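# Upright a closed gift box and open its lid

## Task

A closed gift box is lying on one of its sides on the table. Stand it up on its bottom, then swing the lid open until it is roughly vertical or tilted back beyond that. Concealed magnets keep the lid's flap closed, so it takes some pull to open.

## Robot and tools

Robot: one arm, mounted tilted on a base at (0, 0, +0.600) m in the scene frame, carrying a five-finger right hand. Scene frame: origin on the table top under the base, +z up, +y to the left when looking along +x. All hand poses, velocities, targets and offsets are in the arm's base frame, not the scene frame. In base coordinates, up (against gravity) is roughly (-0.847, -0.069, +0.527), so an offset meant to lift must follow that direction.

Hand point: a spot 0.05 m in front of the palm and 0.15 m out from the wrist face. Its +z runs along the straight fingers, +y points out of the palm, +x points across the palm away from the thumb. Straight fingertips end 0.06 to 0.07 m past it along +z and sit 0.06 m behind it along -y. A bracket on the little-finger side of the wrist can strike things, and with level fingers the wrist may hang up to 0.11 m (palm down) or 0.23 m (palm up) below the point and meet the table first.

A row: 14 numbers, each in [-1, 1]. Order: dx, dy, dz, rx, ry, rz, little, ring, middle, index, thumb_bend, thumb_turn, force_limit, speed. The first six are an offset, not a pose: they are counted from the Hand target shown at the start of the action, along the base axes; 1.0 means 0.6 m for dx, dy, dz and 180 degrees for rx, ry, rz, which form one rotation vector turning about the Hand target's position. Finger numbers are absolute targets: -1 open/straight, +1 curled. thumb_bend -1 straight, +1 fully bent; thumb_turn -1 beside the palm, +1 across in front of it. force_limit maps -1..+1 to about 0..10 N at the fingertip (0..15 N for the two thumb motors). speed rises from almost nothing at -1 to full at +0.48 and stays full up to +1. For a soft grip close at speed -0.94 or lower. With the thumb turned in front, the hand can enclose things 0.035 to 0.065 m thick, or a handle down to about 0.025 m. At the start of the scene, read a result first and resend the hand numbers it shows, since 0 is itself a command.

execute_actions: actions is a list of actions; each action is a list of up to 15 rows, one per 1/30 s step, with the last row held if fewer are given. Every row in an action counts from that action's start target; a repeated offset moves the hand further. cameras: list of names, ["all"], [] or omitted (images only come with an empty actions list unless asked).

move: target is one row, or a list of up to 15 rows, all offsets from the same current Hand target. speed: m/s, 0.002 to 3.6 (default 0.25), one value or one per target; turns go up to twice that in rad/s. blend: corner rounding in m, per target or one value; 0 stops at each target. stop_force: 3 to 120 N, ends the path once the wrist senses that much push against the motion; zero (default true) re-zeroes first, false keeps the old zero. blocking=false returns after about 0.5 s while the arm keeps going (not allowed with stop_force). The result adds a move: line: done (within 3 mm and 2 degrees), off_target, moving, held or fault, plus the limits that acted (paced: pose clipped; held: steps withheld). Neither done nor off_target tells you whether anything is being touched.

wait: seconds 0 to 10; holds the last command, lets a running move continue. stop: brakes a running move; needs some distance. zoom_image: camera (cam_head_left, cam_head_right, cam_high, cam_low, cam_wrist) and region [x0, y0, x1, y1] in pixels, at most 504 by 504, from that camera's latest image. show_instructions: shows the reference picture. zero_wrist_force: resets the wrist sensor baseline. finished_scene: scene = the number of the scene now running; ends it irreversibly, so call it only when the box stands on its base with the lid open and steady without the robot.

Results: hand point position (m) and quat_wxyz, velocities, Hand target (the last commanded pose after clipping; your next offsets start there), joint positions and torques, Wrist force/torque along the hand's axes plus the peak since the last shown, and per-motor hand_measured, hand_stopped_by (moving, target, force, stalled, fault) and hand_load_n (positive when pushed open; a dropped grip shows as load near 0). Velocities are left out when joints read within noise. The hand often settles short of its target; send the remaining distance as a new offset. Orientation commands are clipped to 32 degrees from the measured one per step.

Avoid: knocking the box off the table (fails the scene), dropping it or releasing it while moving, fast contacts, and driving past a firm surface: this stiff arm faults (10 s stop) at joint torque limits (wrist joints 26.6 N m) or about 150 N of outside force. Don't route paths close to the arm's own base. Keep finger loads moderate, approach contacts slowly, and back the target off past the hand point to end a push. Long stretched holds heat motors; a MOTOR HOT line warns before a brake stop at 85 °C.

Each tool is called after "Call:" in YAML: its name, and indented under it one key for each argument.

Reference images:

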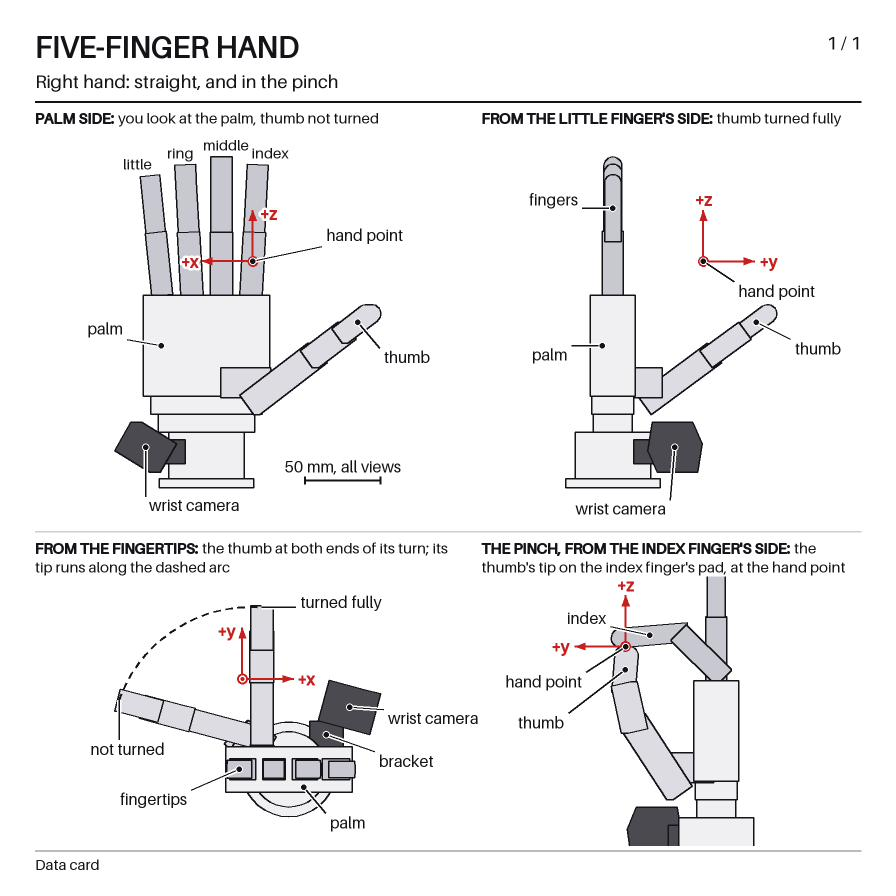

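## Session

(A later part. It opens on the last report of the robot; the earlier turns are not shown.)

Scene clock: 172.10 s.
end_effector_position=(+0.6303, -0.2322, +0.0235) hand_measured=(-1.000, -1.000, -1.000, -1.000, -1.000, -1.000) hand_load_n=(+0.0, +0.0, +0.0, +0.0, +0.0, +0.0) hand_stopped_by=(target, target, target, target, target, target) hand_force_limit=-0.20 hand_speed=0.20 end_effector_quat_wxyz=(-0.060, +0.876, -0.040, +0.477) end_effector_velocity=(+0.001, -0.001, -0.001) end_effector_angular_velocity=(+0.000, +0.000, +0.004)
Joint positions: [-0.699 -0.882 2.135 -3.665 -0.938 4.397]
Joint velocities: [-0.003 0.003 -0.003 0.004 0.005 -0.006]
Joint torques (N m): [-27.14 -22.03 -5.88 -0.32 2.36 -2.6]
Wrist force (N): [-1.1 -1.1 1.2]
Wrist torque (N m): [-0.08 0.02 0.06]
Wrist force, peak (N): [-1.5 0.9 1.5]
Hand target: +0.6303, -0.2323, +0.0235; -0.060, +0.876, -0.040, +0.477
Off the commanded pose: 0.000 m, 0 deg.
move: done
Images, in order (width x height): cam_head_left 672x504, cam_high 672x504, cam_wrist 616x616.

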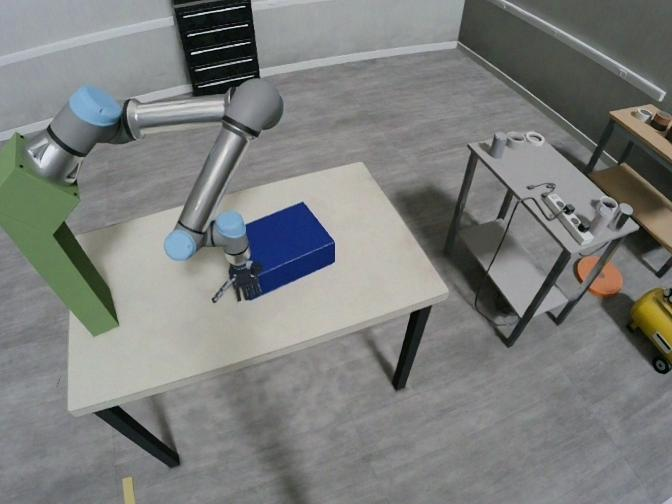

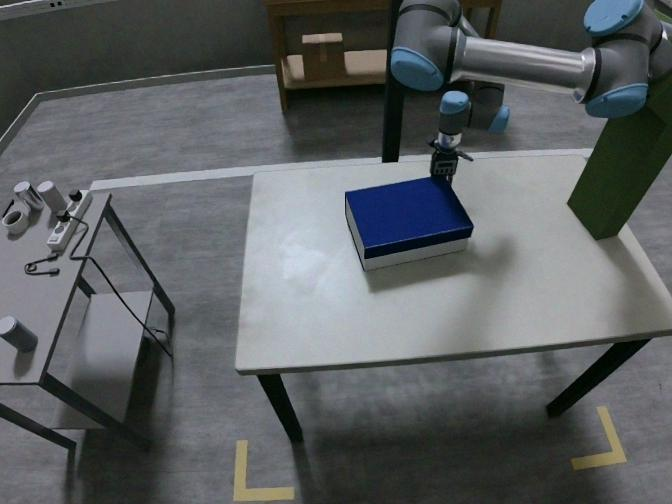

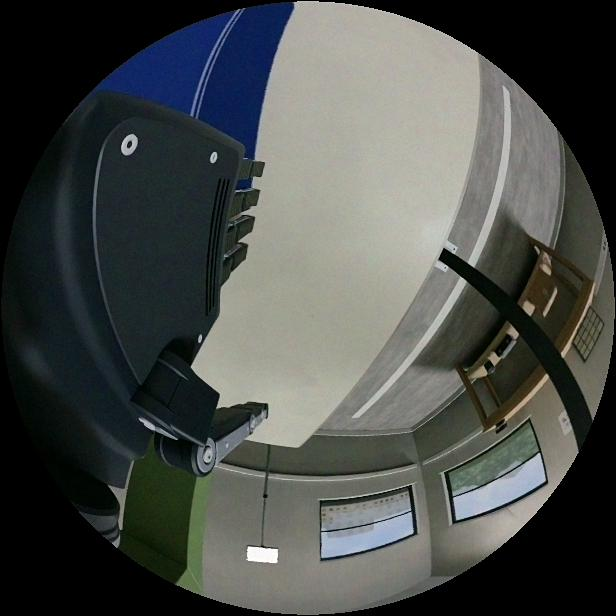

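Call:
move:
  target:
    - [-0.0005,-0.0495,-0.0073,0,0,0,-1,-1,-1,-1,-1,-1,-0.2,0.2]
    - [-0.3179,-0.0750,0.1907,0,0,0,-1,-1,-1,-1,-1,-1,-0.2,0.2]
    - [0.0238,0.3435,0.7925,0.3903,0.0313,-0.2435,0.35,0.35,0.35,0.35,-1,-1,-0.2,0.2]
    - [0.3694,0.3713,0.5769,0.3903,0.0313,-0.2435,0.35,0.35,0.35,0.35,-1,-1,-0.2,0.2]
  speed: 0.35
  blend: [0.01,0.04,0.02,0]
  cameras: ["all"]

Scene clock: 179.10 s.
end_effector_position=(+0.8519, -0.0094, +0.3696) hand_measured=(+0.350, +0.350, +0.350, +0.350, -1.000, -1.000) hand_load_n=(+0.0, +0.0, +0.5, +0.0, +0.0, +0.5) hand_stopped_by=(target, target, target, target, target, target) hand_force_limit=-0.20 hand_speed=0.20 end_effector_quat_wxyz=(-0.367, +0.630, -0.607, +0.316)
Joint positions: [-0.287 -1.026 1.171 -2.695 -1.251 6.13]
Joint torques (N m): [-14.5 -48.83 -23.2 -3.89 2.49 -2.38]
Wrist force (N): [-1.3 -1.1 1.1]
Wrist torque (N m): [-0.06 0.12 -0.02]
Wrist force, peak (N): [-1.1 -3.4 1.2]
Hand target: +0.8520, -0.0095, +0.3697; -0.367, +0.630, -0.607, +0.316
Off the commanded pose: 0.000 m, 0 deg.
move: done; blend cut to 0 m at target 3

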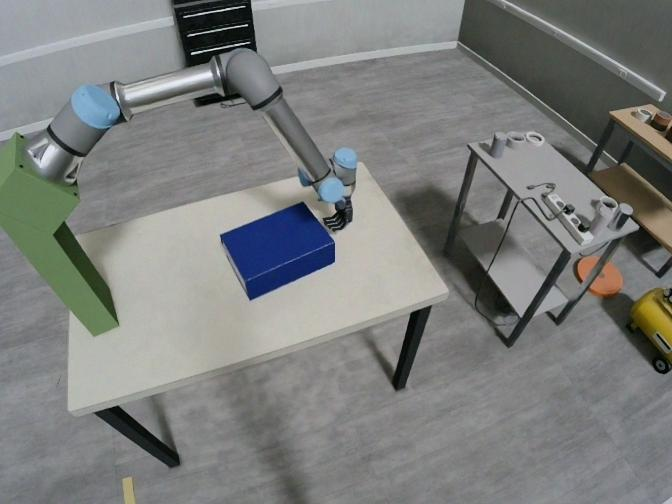

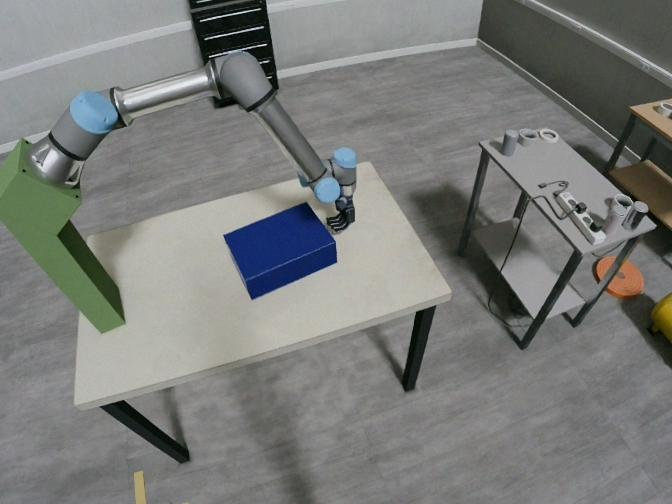

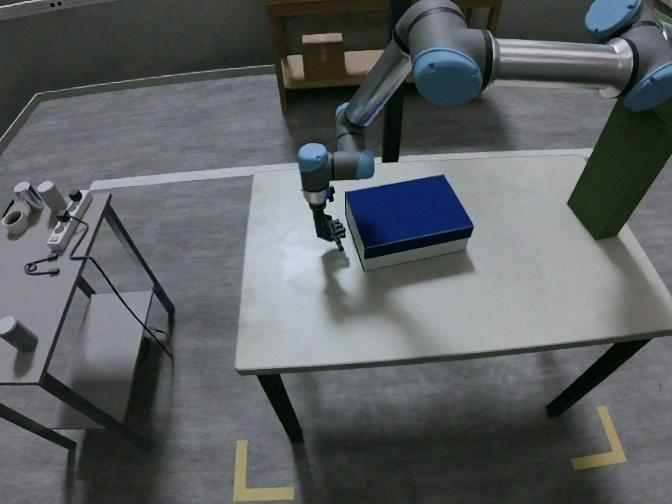

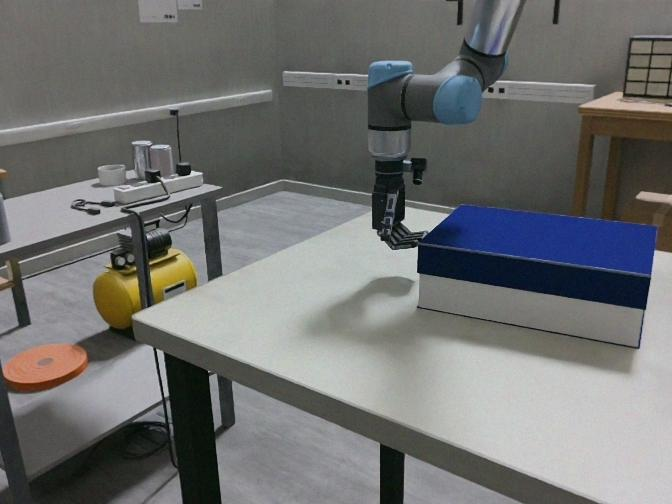

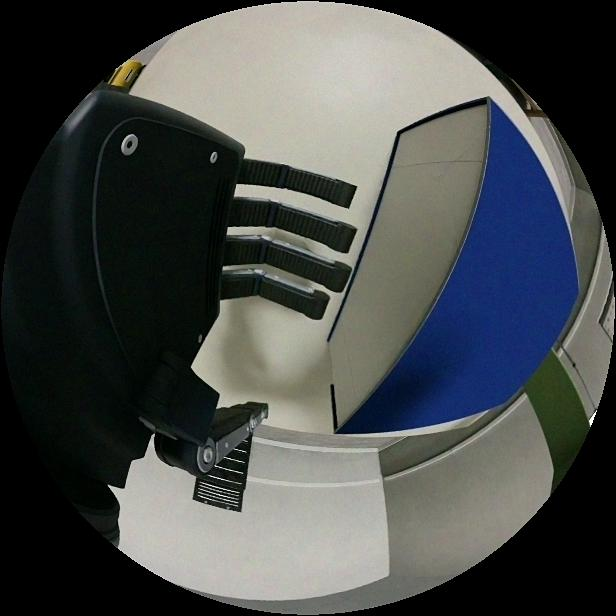

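Call:
move:
  target: [-0.2909,-0.0058,-0.4671,0,0,0,0.35,0.35,0.35,0.35,-1,-1,-0.2,0.2]
  speed: 0.1
  stop_force: 10
  cameras: ["all"]

Scene clock: 184.03 s.
end_effector_position=(+0.6774, -0.0130, +0.0894) hand_measured=(+0.350, +0.350, +0.350, +0.350, -1.000, -1.000) hand_load_n=(+0.0, +0.0, +0.0, +0.5, +0.0, +0.0) hand_stopped_by=(target, target, target, target, target, target) hand_force_limit=-0.20 hand_speed=0.20 end_effector_quat_wxyz=(-0.367, +0.630, -0.607, +0.316)
Joint positions: [-0.395 -1.018 2.037 -3.545 -1.162 6.065]
Joint torques (N m): [10.37 -48.97 2.85 -3.7 -2.67 2.68]
Wrist force (N): [-1.3 -1.3 0.7]
Wrist torque (N m): [-0.11 0.07 0.02]
Wrist force, peak (N): [-1.5 -4.3 1.2]
Hand target: +0.6774, -0.0130, +0.0894; -0.367, +0.630, -0.607, +0.316
Off the commanded pose: 0.000 m, 0 deg.
move: done

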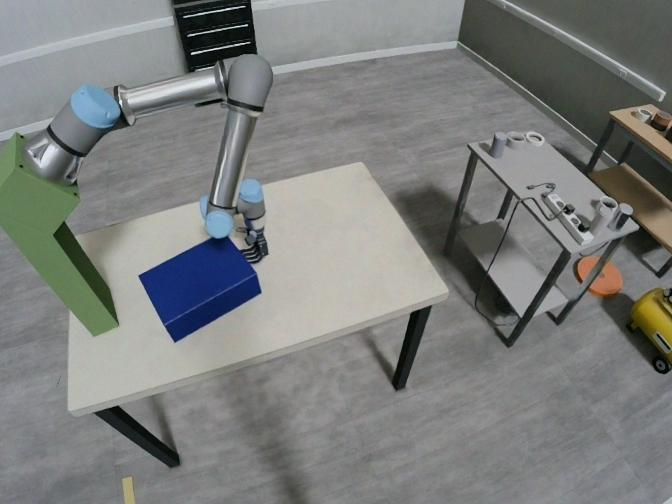

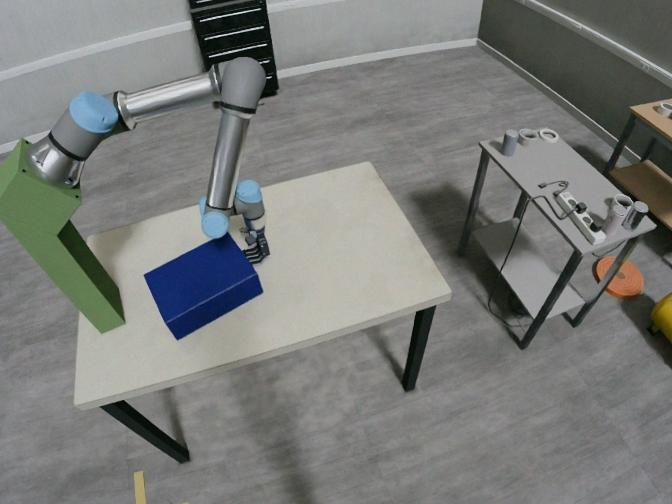

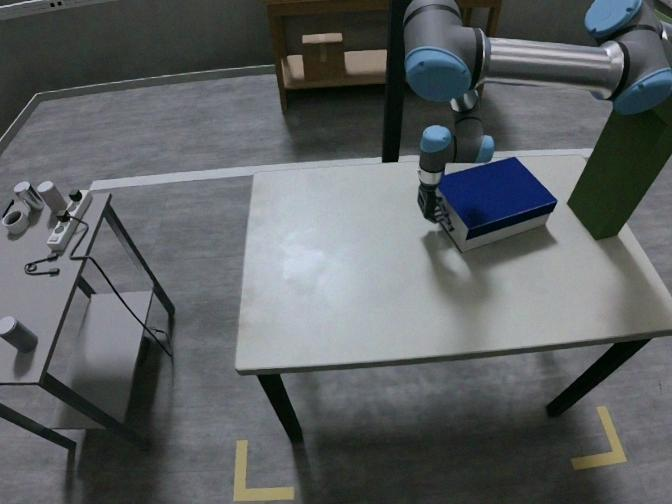

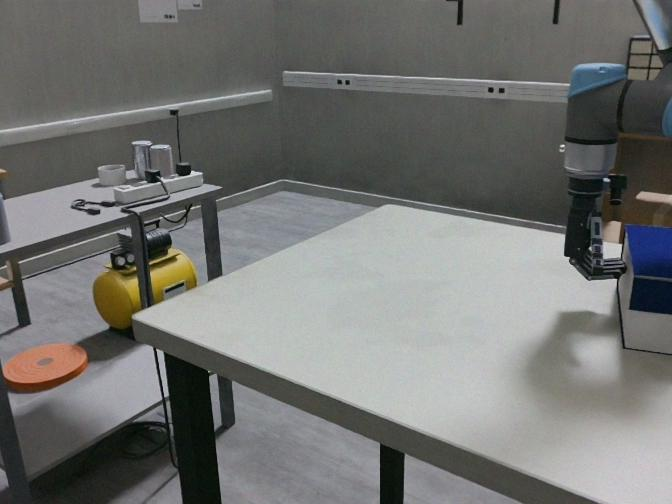

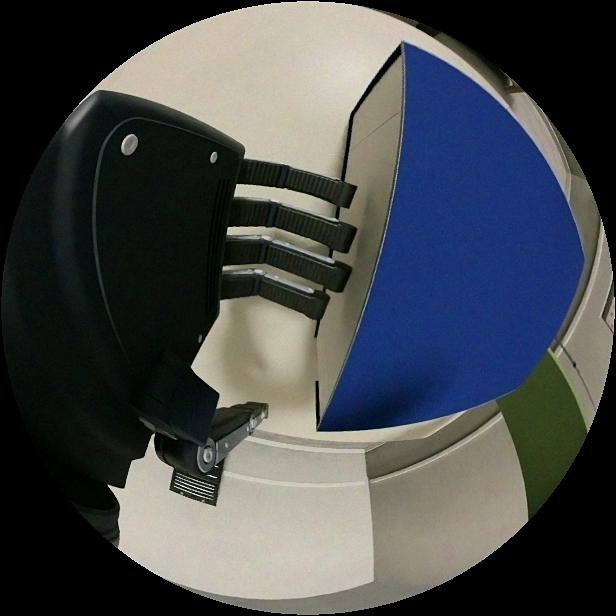

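Call:
move:
  target:
    - [0.0177,0.0004,0.0283,0,0,0,0.35,0.35,0.35,0.35,-1,-1,-0.2,0.2]
    - [0.0134,0.0669,0.0301,0,0,0,0.35,0.35,0.35,0.35,-1,-1,-0.2,0.2]
  speed: 0.15

Call:
move:
  target: [-0.1057,-0.0020,-0.1697,0,0,0,0.35,0.35,0.35,0.35,-1,-1,-0.2,0.2]
  speed: 0.04
  stop_force: 9
  cameras: ["all"]

Scene clock: 186.70 s.
end_effector_position=(+0.6854, +0.0271, +0.1075) hand_measured=(+0.350, +0.350, +0.350, +0.350, -1.000, -1.000) hand_load_n=(+0.0, +0.0, +0.0, +0.0, +0.0, +0.5) hand_stopped_by=(target, target, target, target, target, target) hand_force_limit=-0.20 hand_speed=0.20 end_effector_quat_wxyz=(-0.367, +0.630, -0.607, +0.316)
Joint positions: [-0.312 -1.047 2.015 -3.513 -1.23 6.116]
Joint torques (N m): [8.26 -31.12 -7.13 -0.68 0.33 -1.35]
Wrist force (N): [-1.3 -0.9 1.1]
Wrist torque (N m): [-0.03 0.10 0.03]
Wrist force, peak (N): [-2.6 -1.1 1.2]
Hand target: +0.6855, +0.0271, +0.1075; -0.367, +0.630, -0.607, +0.316
Off the commanded pose: 0.000 m, 0 deg.
move: done

Scene clock: 190.87 s.
end_effector_position=(+0.6220, +0.0259, +0.0056) hand_measured=(+0.350, +0.350, +0.350, +0.350, -1.000, -1.000) hand_load_n=(+0.0, +0.0, +0.0, +0.0, +0.0, +0.0) hand_stopped_by=(target, target, target, target, target, target) hand_force_limit=-0.20 hand_speed=0.20 end_effector_quat_wxyz=(-0.367, +0.630, -0.607, +0.316)
Joint positions: [-0.36 -0.868 2.198 -3.865 -1.191 6.087]
Joint torques (N m): [12.7 -43.84 -1.45 -3.52 -2.68 1.78]
Wrist force (N): [-1.7 -1.1 0.9]
Wrist torque (N m): [-0.04 0.13 -0.02]
Wrist force, peak (N): [-1.7 -2.8 1.1]
Hand target: +0.6220, +0.0259, +0.0056; -0.367, +0.630, -0.607, +0.316
Off the commanded pose: 0.000 m, 0 deg.
move: done

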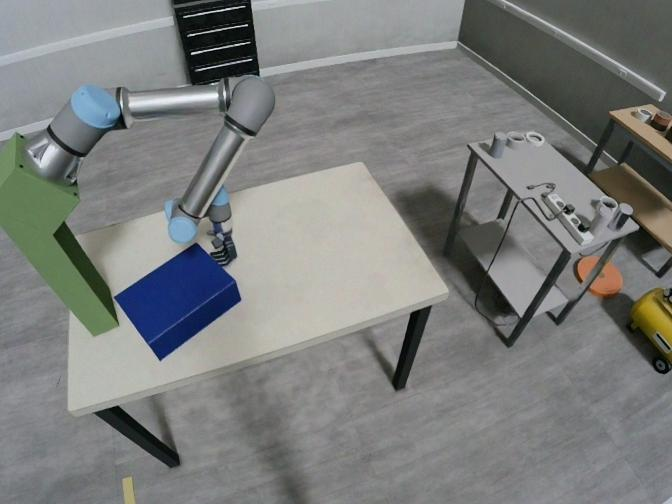

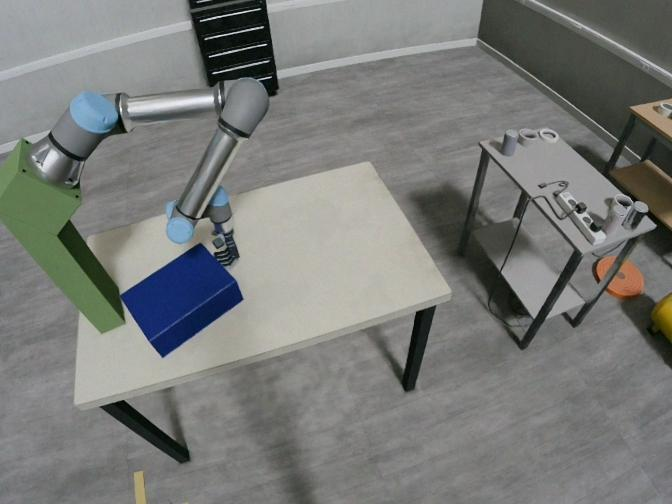

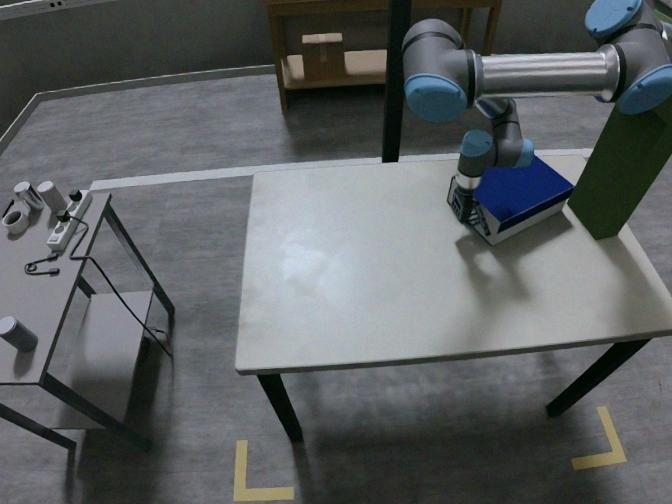

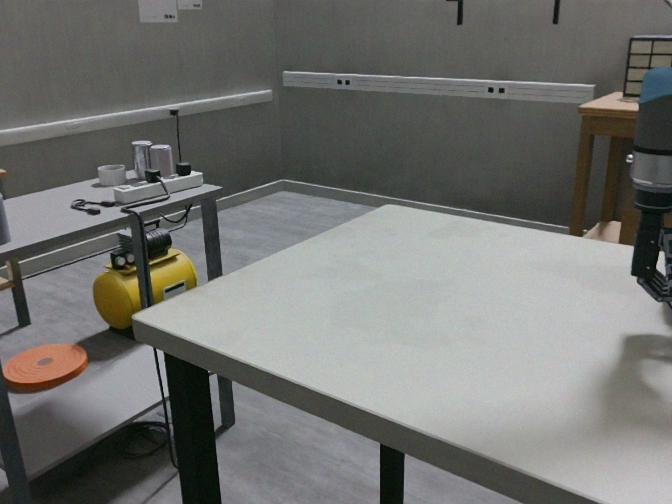

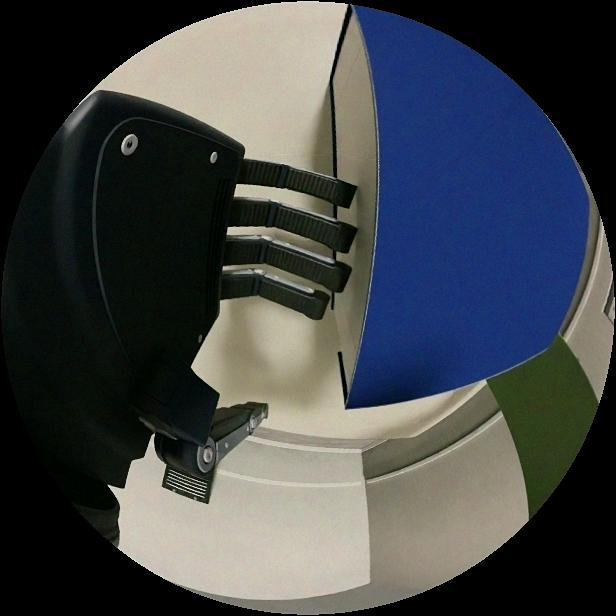

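Call:
move:
  target:
    - [0.0239,0.0167,0.0405,0,0,0,0.35,0.35,0.35,0.35,-1,-1,-0.2,0.2]
    - [0.0665,-0.1556,0.0866,0,0,0,0.35,0.35,0.35,0.35,-1,-1,-0.2,0.2]
  speed: 0.15

Call:
move:
  target: [-0.0976,0.0236,-0.1534,0,0,0,0.35,0.35,0.35,0.35,-1,-1,-0.2,0.2]
  speed: 0.04
  stop_force: 9
  cameras: ["all"]

Scene clock: 193.33 s.
end_effector_position=(+0.6620, -0.0674, +0.0577) hand_measured=(+0.350, +0.350, +0.350, +0.350, -1.000, -1.000) hand_load_n=(+0.0, +0.0, +0.0, +0.0, +0.0, +0.0) hand_stopped_by=(target, target, target, target, target, target) hand_force_limit=-0.20 hand_speed=0.20 end_effector_quat_wxyz=(-0.367, +0.630, -0.607, +0.317)
Joint positions: [-0.51 -0.96 2.063 -3.597 -1.069 5.989]
Joint torques (N m): [-9.64 -27.24 13.68 -0.82 -1.32 1.97]
Wrist force (N): [-0.9 -1.1 1.0]
Wrist torque (N m): [-0.09 -0.02 0.03]
Wrist force, peak (N): [-2.7 -0.7 1.0]
Hand target: +0.6619, -0.0674, +0.0576; -0.367, +0.630, -0.607, +0.316
Off the commanded pose: 0.000 m, 0 deg.
move: done

Scene clock: 196.20 s.
end_effector_position=(+0.6229, -0.0580, -0.0037) hand_measured=(+0.350, +0.350, +0.350, +0.350, -1.000, -1.000) hand_load_n=(+0.0, +0.5, +0.0, +0.0, +0.0, +0.0) hand_stopped_by=(target, target, target, target, target, target) hand_force_limit=-0.20 hand_speed=0.20 end_effector_quat_wxyz=(-0.367, +0.630, -0.607, +0.316)
Joint positions: [-0.534 -0.843 2.169 -3.81 -1.05 5.972]
Joint torques (N m): [6.82 -19.14 1.32 -2.18 -2.51 2.96]
Wrist force (N): [1.5 -7.2 1.3]
Wrist torque (N m): [-0.08 -0.10 -0.27]
Wrist force, peak (N): [4.3 -26.6 1.6]
Hand target: +0.6229, -0.0580, -0.0037; -0.367, +0.630, -0.607, +0.316 (not the last commanded pose)
Off the commanded pose: 0.037 m, 0 deg.
move: contact

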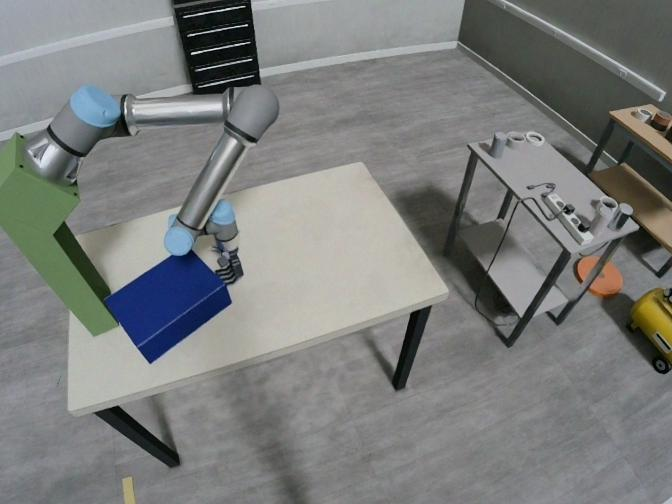

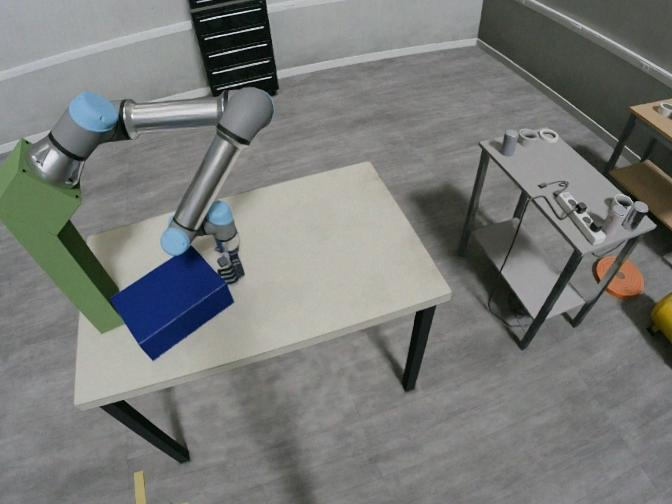

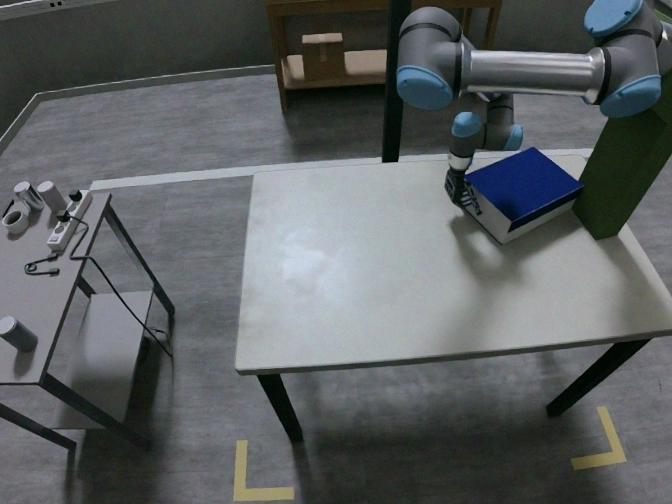

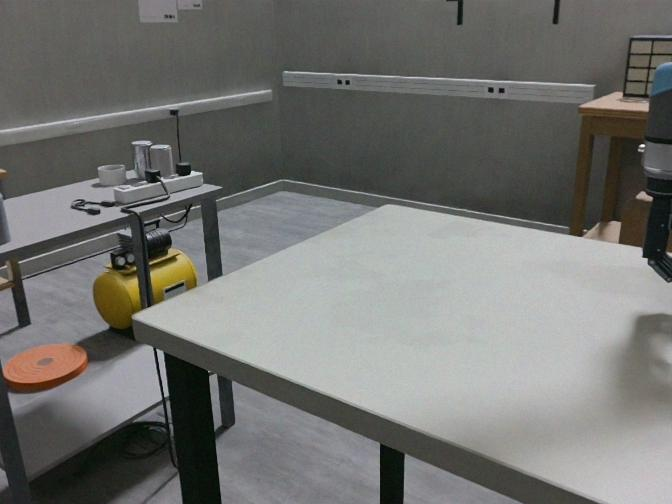

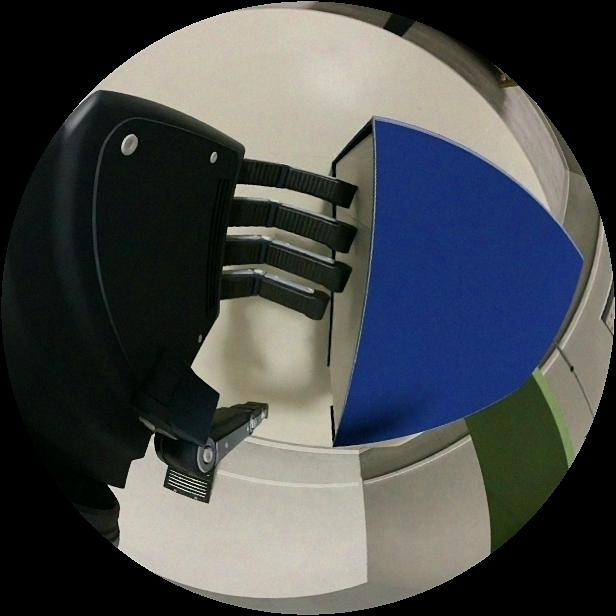

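Call:
move:
  target:
    - [0.0322,0.0212,0.0544,0,0,0,0.35,0.35,0.35,0.35,-1,-1,-0.2,0.2]
    - [-0.0423,0.1956,-0.0428,-0.0847,-0.0068,0.0528,0.35,0.35,0.35,0.35,-1,-1,-0.2,0.2]
  speed: 0.12
  cameras: ["all"]

Call:
zoom_image:
  camera: "cam_head_left"
  region: [50, 200, 290, 380]

Call:
zoom_image:
  camera: "cam_high"
  region: [430, 110, 650, 270]

Scene clock: 200.53 s.
end_effector_position=(+0.5974, +0.0594, -0.0295) hand_measured=(+0.350, +0.350, +0.350, +0.350, -1.000, -1.000) hand_load_n=(+0.0, +0.0, +0.0, +0.0, +0.0, +0.0) hand_stopped_by=(target, target, target, target, target, target) hand_force_limit=-0.20 hand_speed=0.20 end_effector_quat_wxyz=(-0.312, +0.718, -0.502, +0.369)
Joint positions: [-0.252 -0.795 2.24 -3.997 -1.282 5.836]
Joint torques (N m): [2.76 -37.74 1.27 -2.37 1.21 2.01]
Wrist force (N): [-0.5 -0.4 1.3]
Wrist torque (N m): [0.02 -0.04 0.06]
Wrist force, peak (N): [1.5 -7.3 1.5]
Hand target: +0.5975, +0.0594, -0.0294; -0.312, +0.717, -0.502, +0.369
Off the commanded pose: 0.000 m, 0 deg.
move: done

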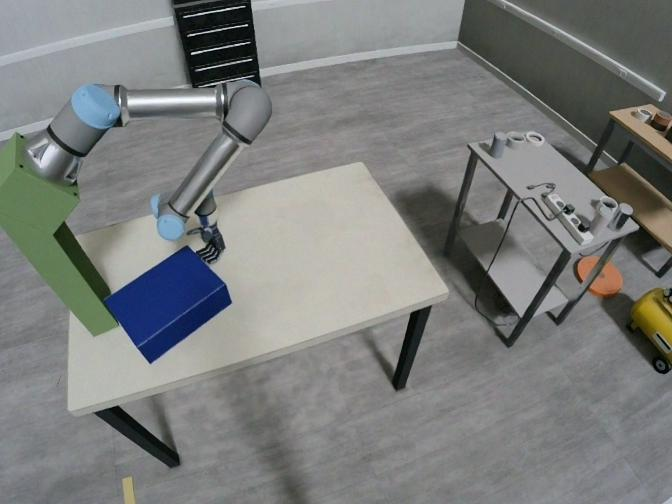

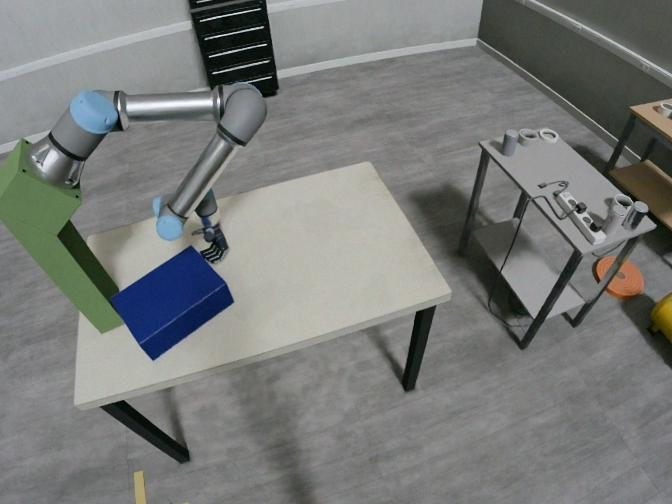

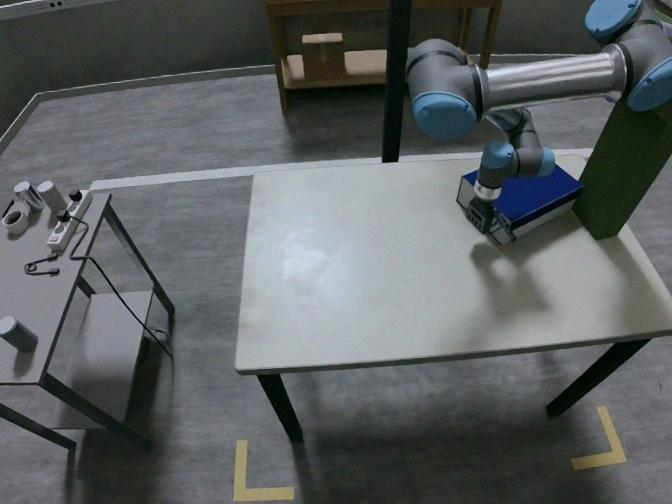

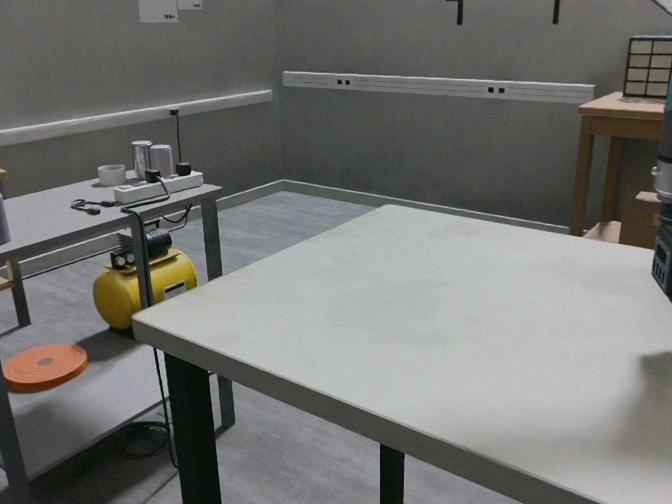

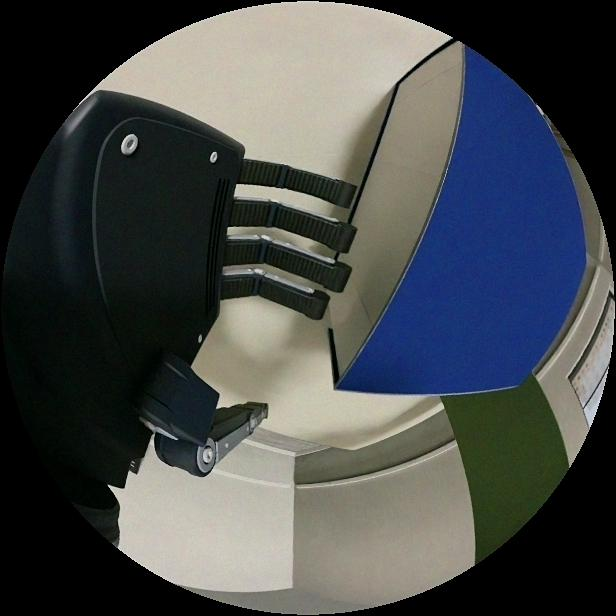

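Scaled by 2.100 from the camera's 672x504 image, which has a finer 960x720 frame.

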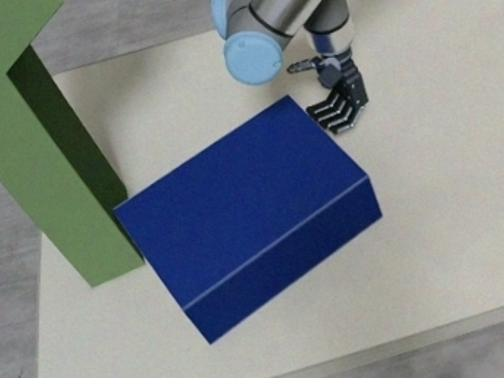

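Scaled by 2.291 from the camera's 672x504 image, which has a finer 960x720 frame.

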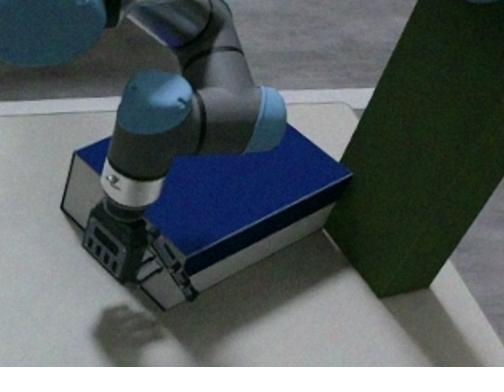

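Call:
move:
  target:
    - [0.0742,0.0759,0.2234,0,0,0,0.35,0.35,0.35,0.35,-1,-1,-0.2,0.2]
    - [-0.0355,-0.3149,0.3128,-0.15,-0.012,0.094,0.35,0.35,0.35,0.35,-1,-1,-0.2,0.2]
    - [-0.1478,-0.8169,0.0680,-0.3010,-0.0241,0.1877,0.35,0.35,0.35,0.35,-1,-1,-0.2,0.2]
    - [-0.4015,-0.7556,-0.3308,-0.3010,-0.0241,0.1877,0.35,0.35,0.35,0.35,-1,-1,-0.2,0.2]
  speed: 0.3
  blend: [0.04,0.05,0.05,0]
  cameras: ["all"]

Scene clock: 206.57 s.
end_effector_position=(+0.3567, -0.3940, -0.2278) hand_measured=(+0.350, +0.350, +0.350, +0.350, -1.000, -1.000) hand_load_n=(+0.0, +0.0, +0.0, +0.0, +0.0, +0.0) hand_stopped_by=(target, target, target, target, target, target) hand_force_limit=-0.20 hand_speed=0.20 end_effector_quat_wxyz=(-0.064, +0.875, -0.048, +0.477) end_effector_velocity=(-0.001, +0.001, -0.001) end_effector_angular_velocity=(-0.001, +0.002, +0.002)
Joint positions: [-1.485 -0.356 2.264 -3.489 -0.567 3.342]
Joint velocities: [-0.001 0.003 0.001 0 -0.002 -0.005]
Joint torques (N m): [-43.89 -13.25 14.32 -2.74 -0.78 -2.01]
Wrist force (N): [-0.6 -0.2 1.4]
Wrist torque (N m): [0.04 -0.05 0.05]
Wrist force, peak (N): [-2.7 -0.1 1.4]
Hand target: +0.3566, -0.3940, -0.2279; -0.064, +0.875, -0.048, +0.477
Off the commanded pose: 0.000 m, 0 deg.
move: done

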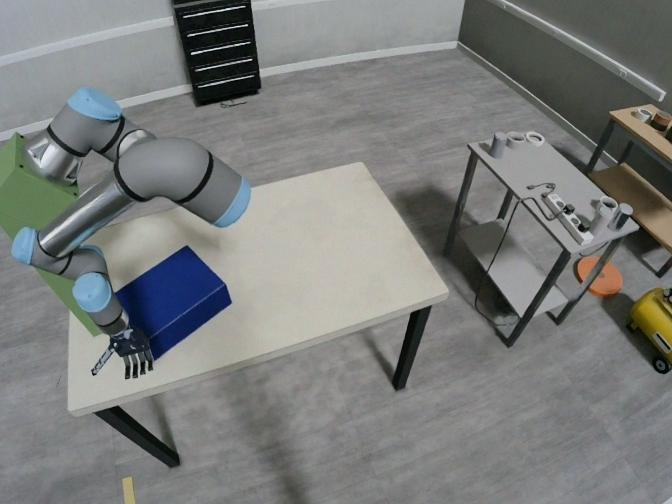

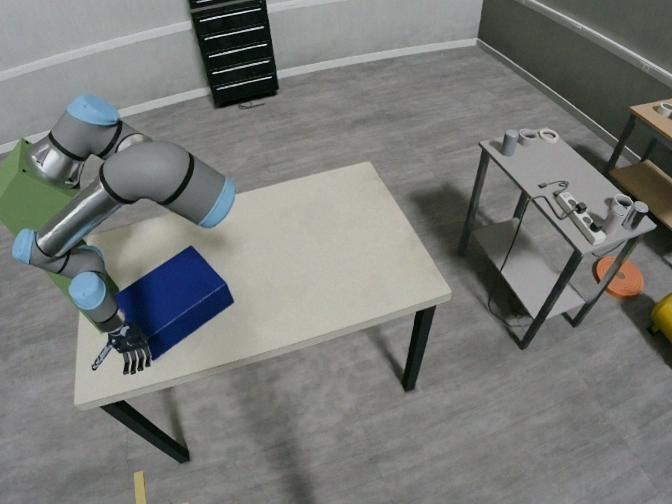

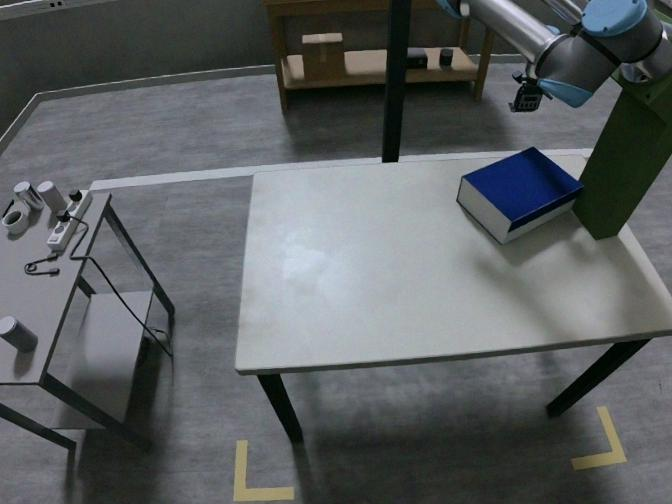

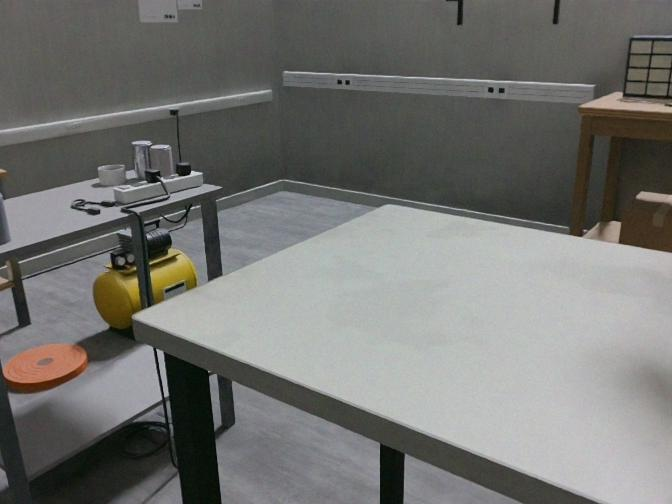

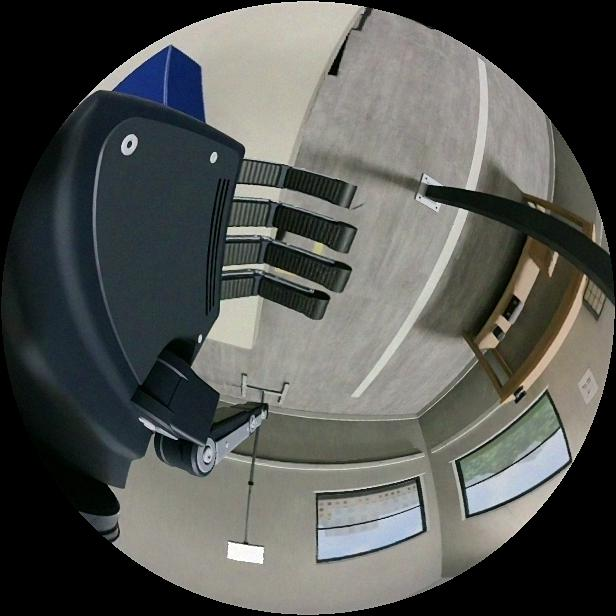

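Call:
move:
  target: [0.1510,0.0121,-0.0942,0,0,0,-1,-1,-1,-1,-1,-1,-0.2,0.2]
  speed: 0.12
  cameras: ["cam_head_left","cam_high","cam_wrist"]

Call:
zoom_image:
  camera: "cam_head_left"
  region: [50, 220, 250, 400]

Scene clock: 208.33 s.
end_effector_position=(+0.4472, -0.3867, -0.2844) hand_measured=(-1.000, -1.000, -1.000, -1.000, -1.000, -1.000) hand_load_n=(+0.0, +0.0, +0.0, +0.0, +0.0, +0.0) hand_stopped_by=(target, target, target, target, target, target) hand_force_limit=-0.20 hand_speed=0.20 end_effector_quat_wxyz=(-0.064, +0.875, -0.048, +0.477)
Joint positions: [-1.253 -0.157 1.993 -3.762 -0.61 3.754]
Joint torques (N m): [-29.62 -21.68 -1 -0.79 2.31 1.32]
Wrist force (N): [-0.2 -0.5 1.0]
Wrist torque (N m): [0.01 -0.06 0.12]
Wrist force, peak (N): [-0.6 -0.5 2.2]
Hand target: +0.4472, -0.3867, -0.2844; -0.064, +0.875, -0.048, +0.477
Off the commanded pose: 0.000 m, 0 deg.
move: done
Images, in order (width x height): cam_head_left 672x504, cam_high 672x504, cam_wrist 616x616.

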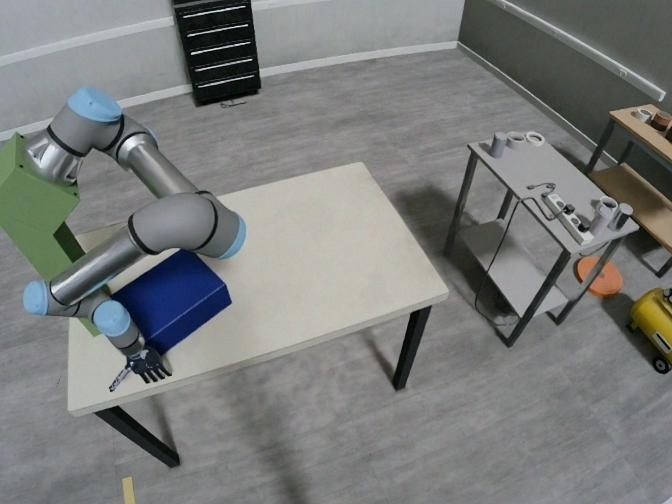

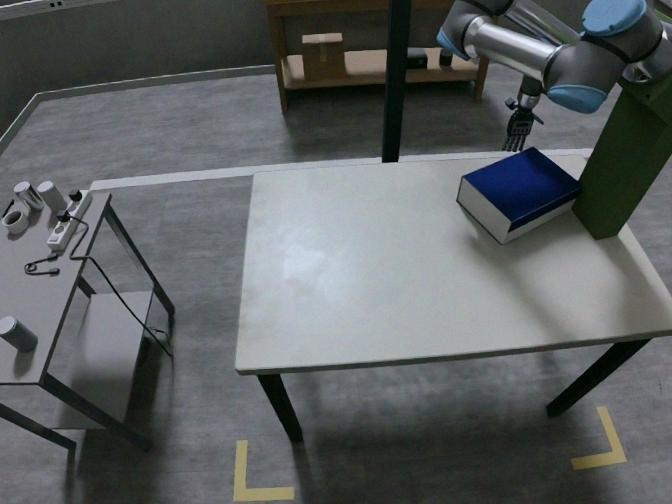

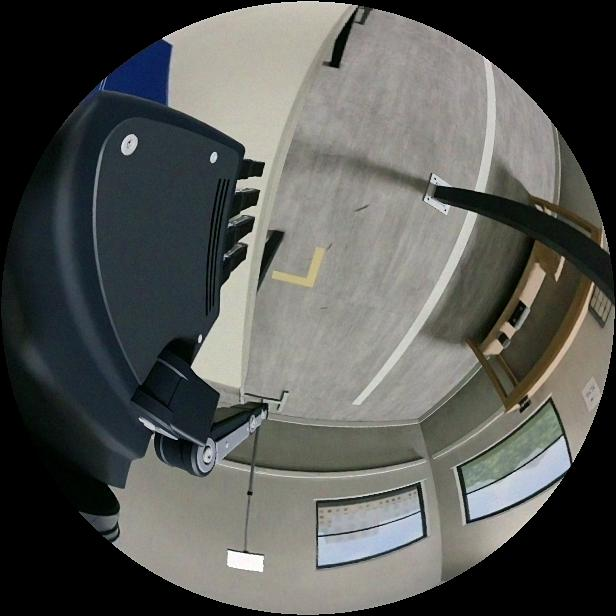

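Scaled by 2.520 from the camera's 672x504 image, which has a finer 960x720 frame.

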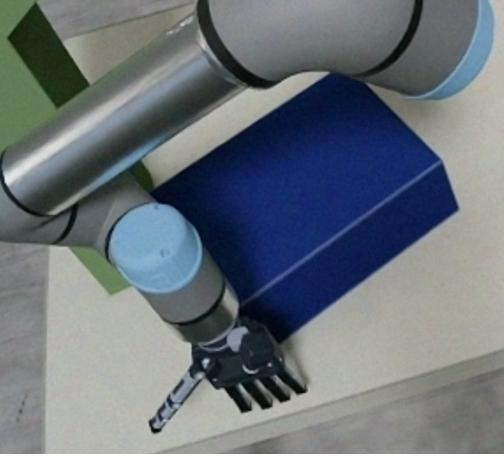

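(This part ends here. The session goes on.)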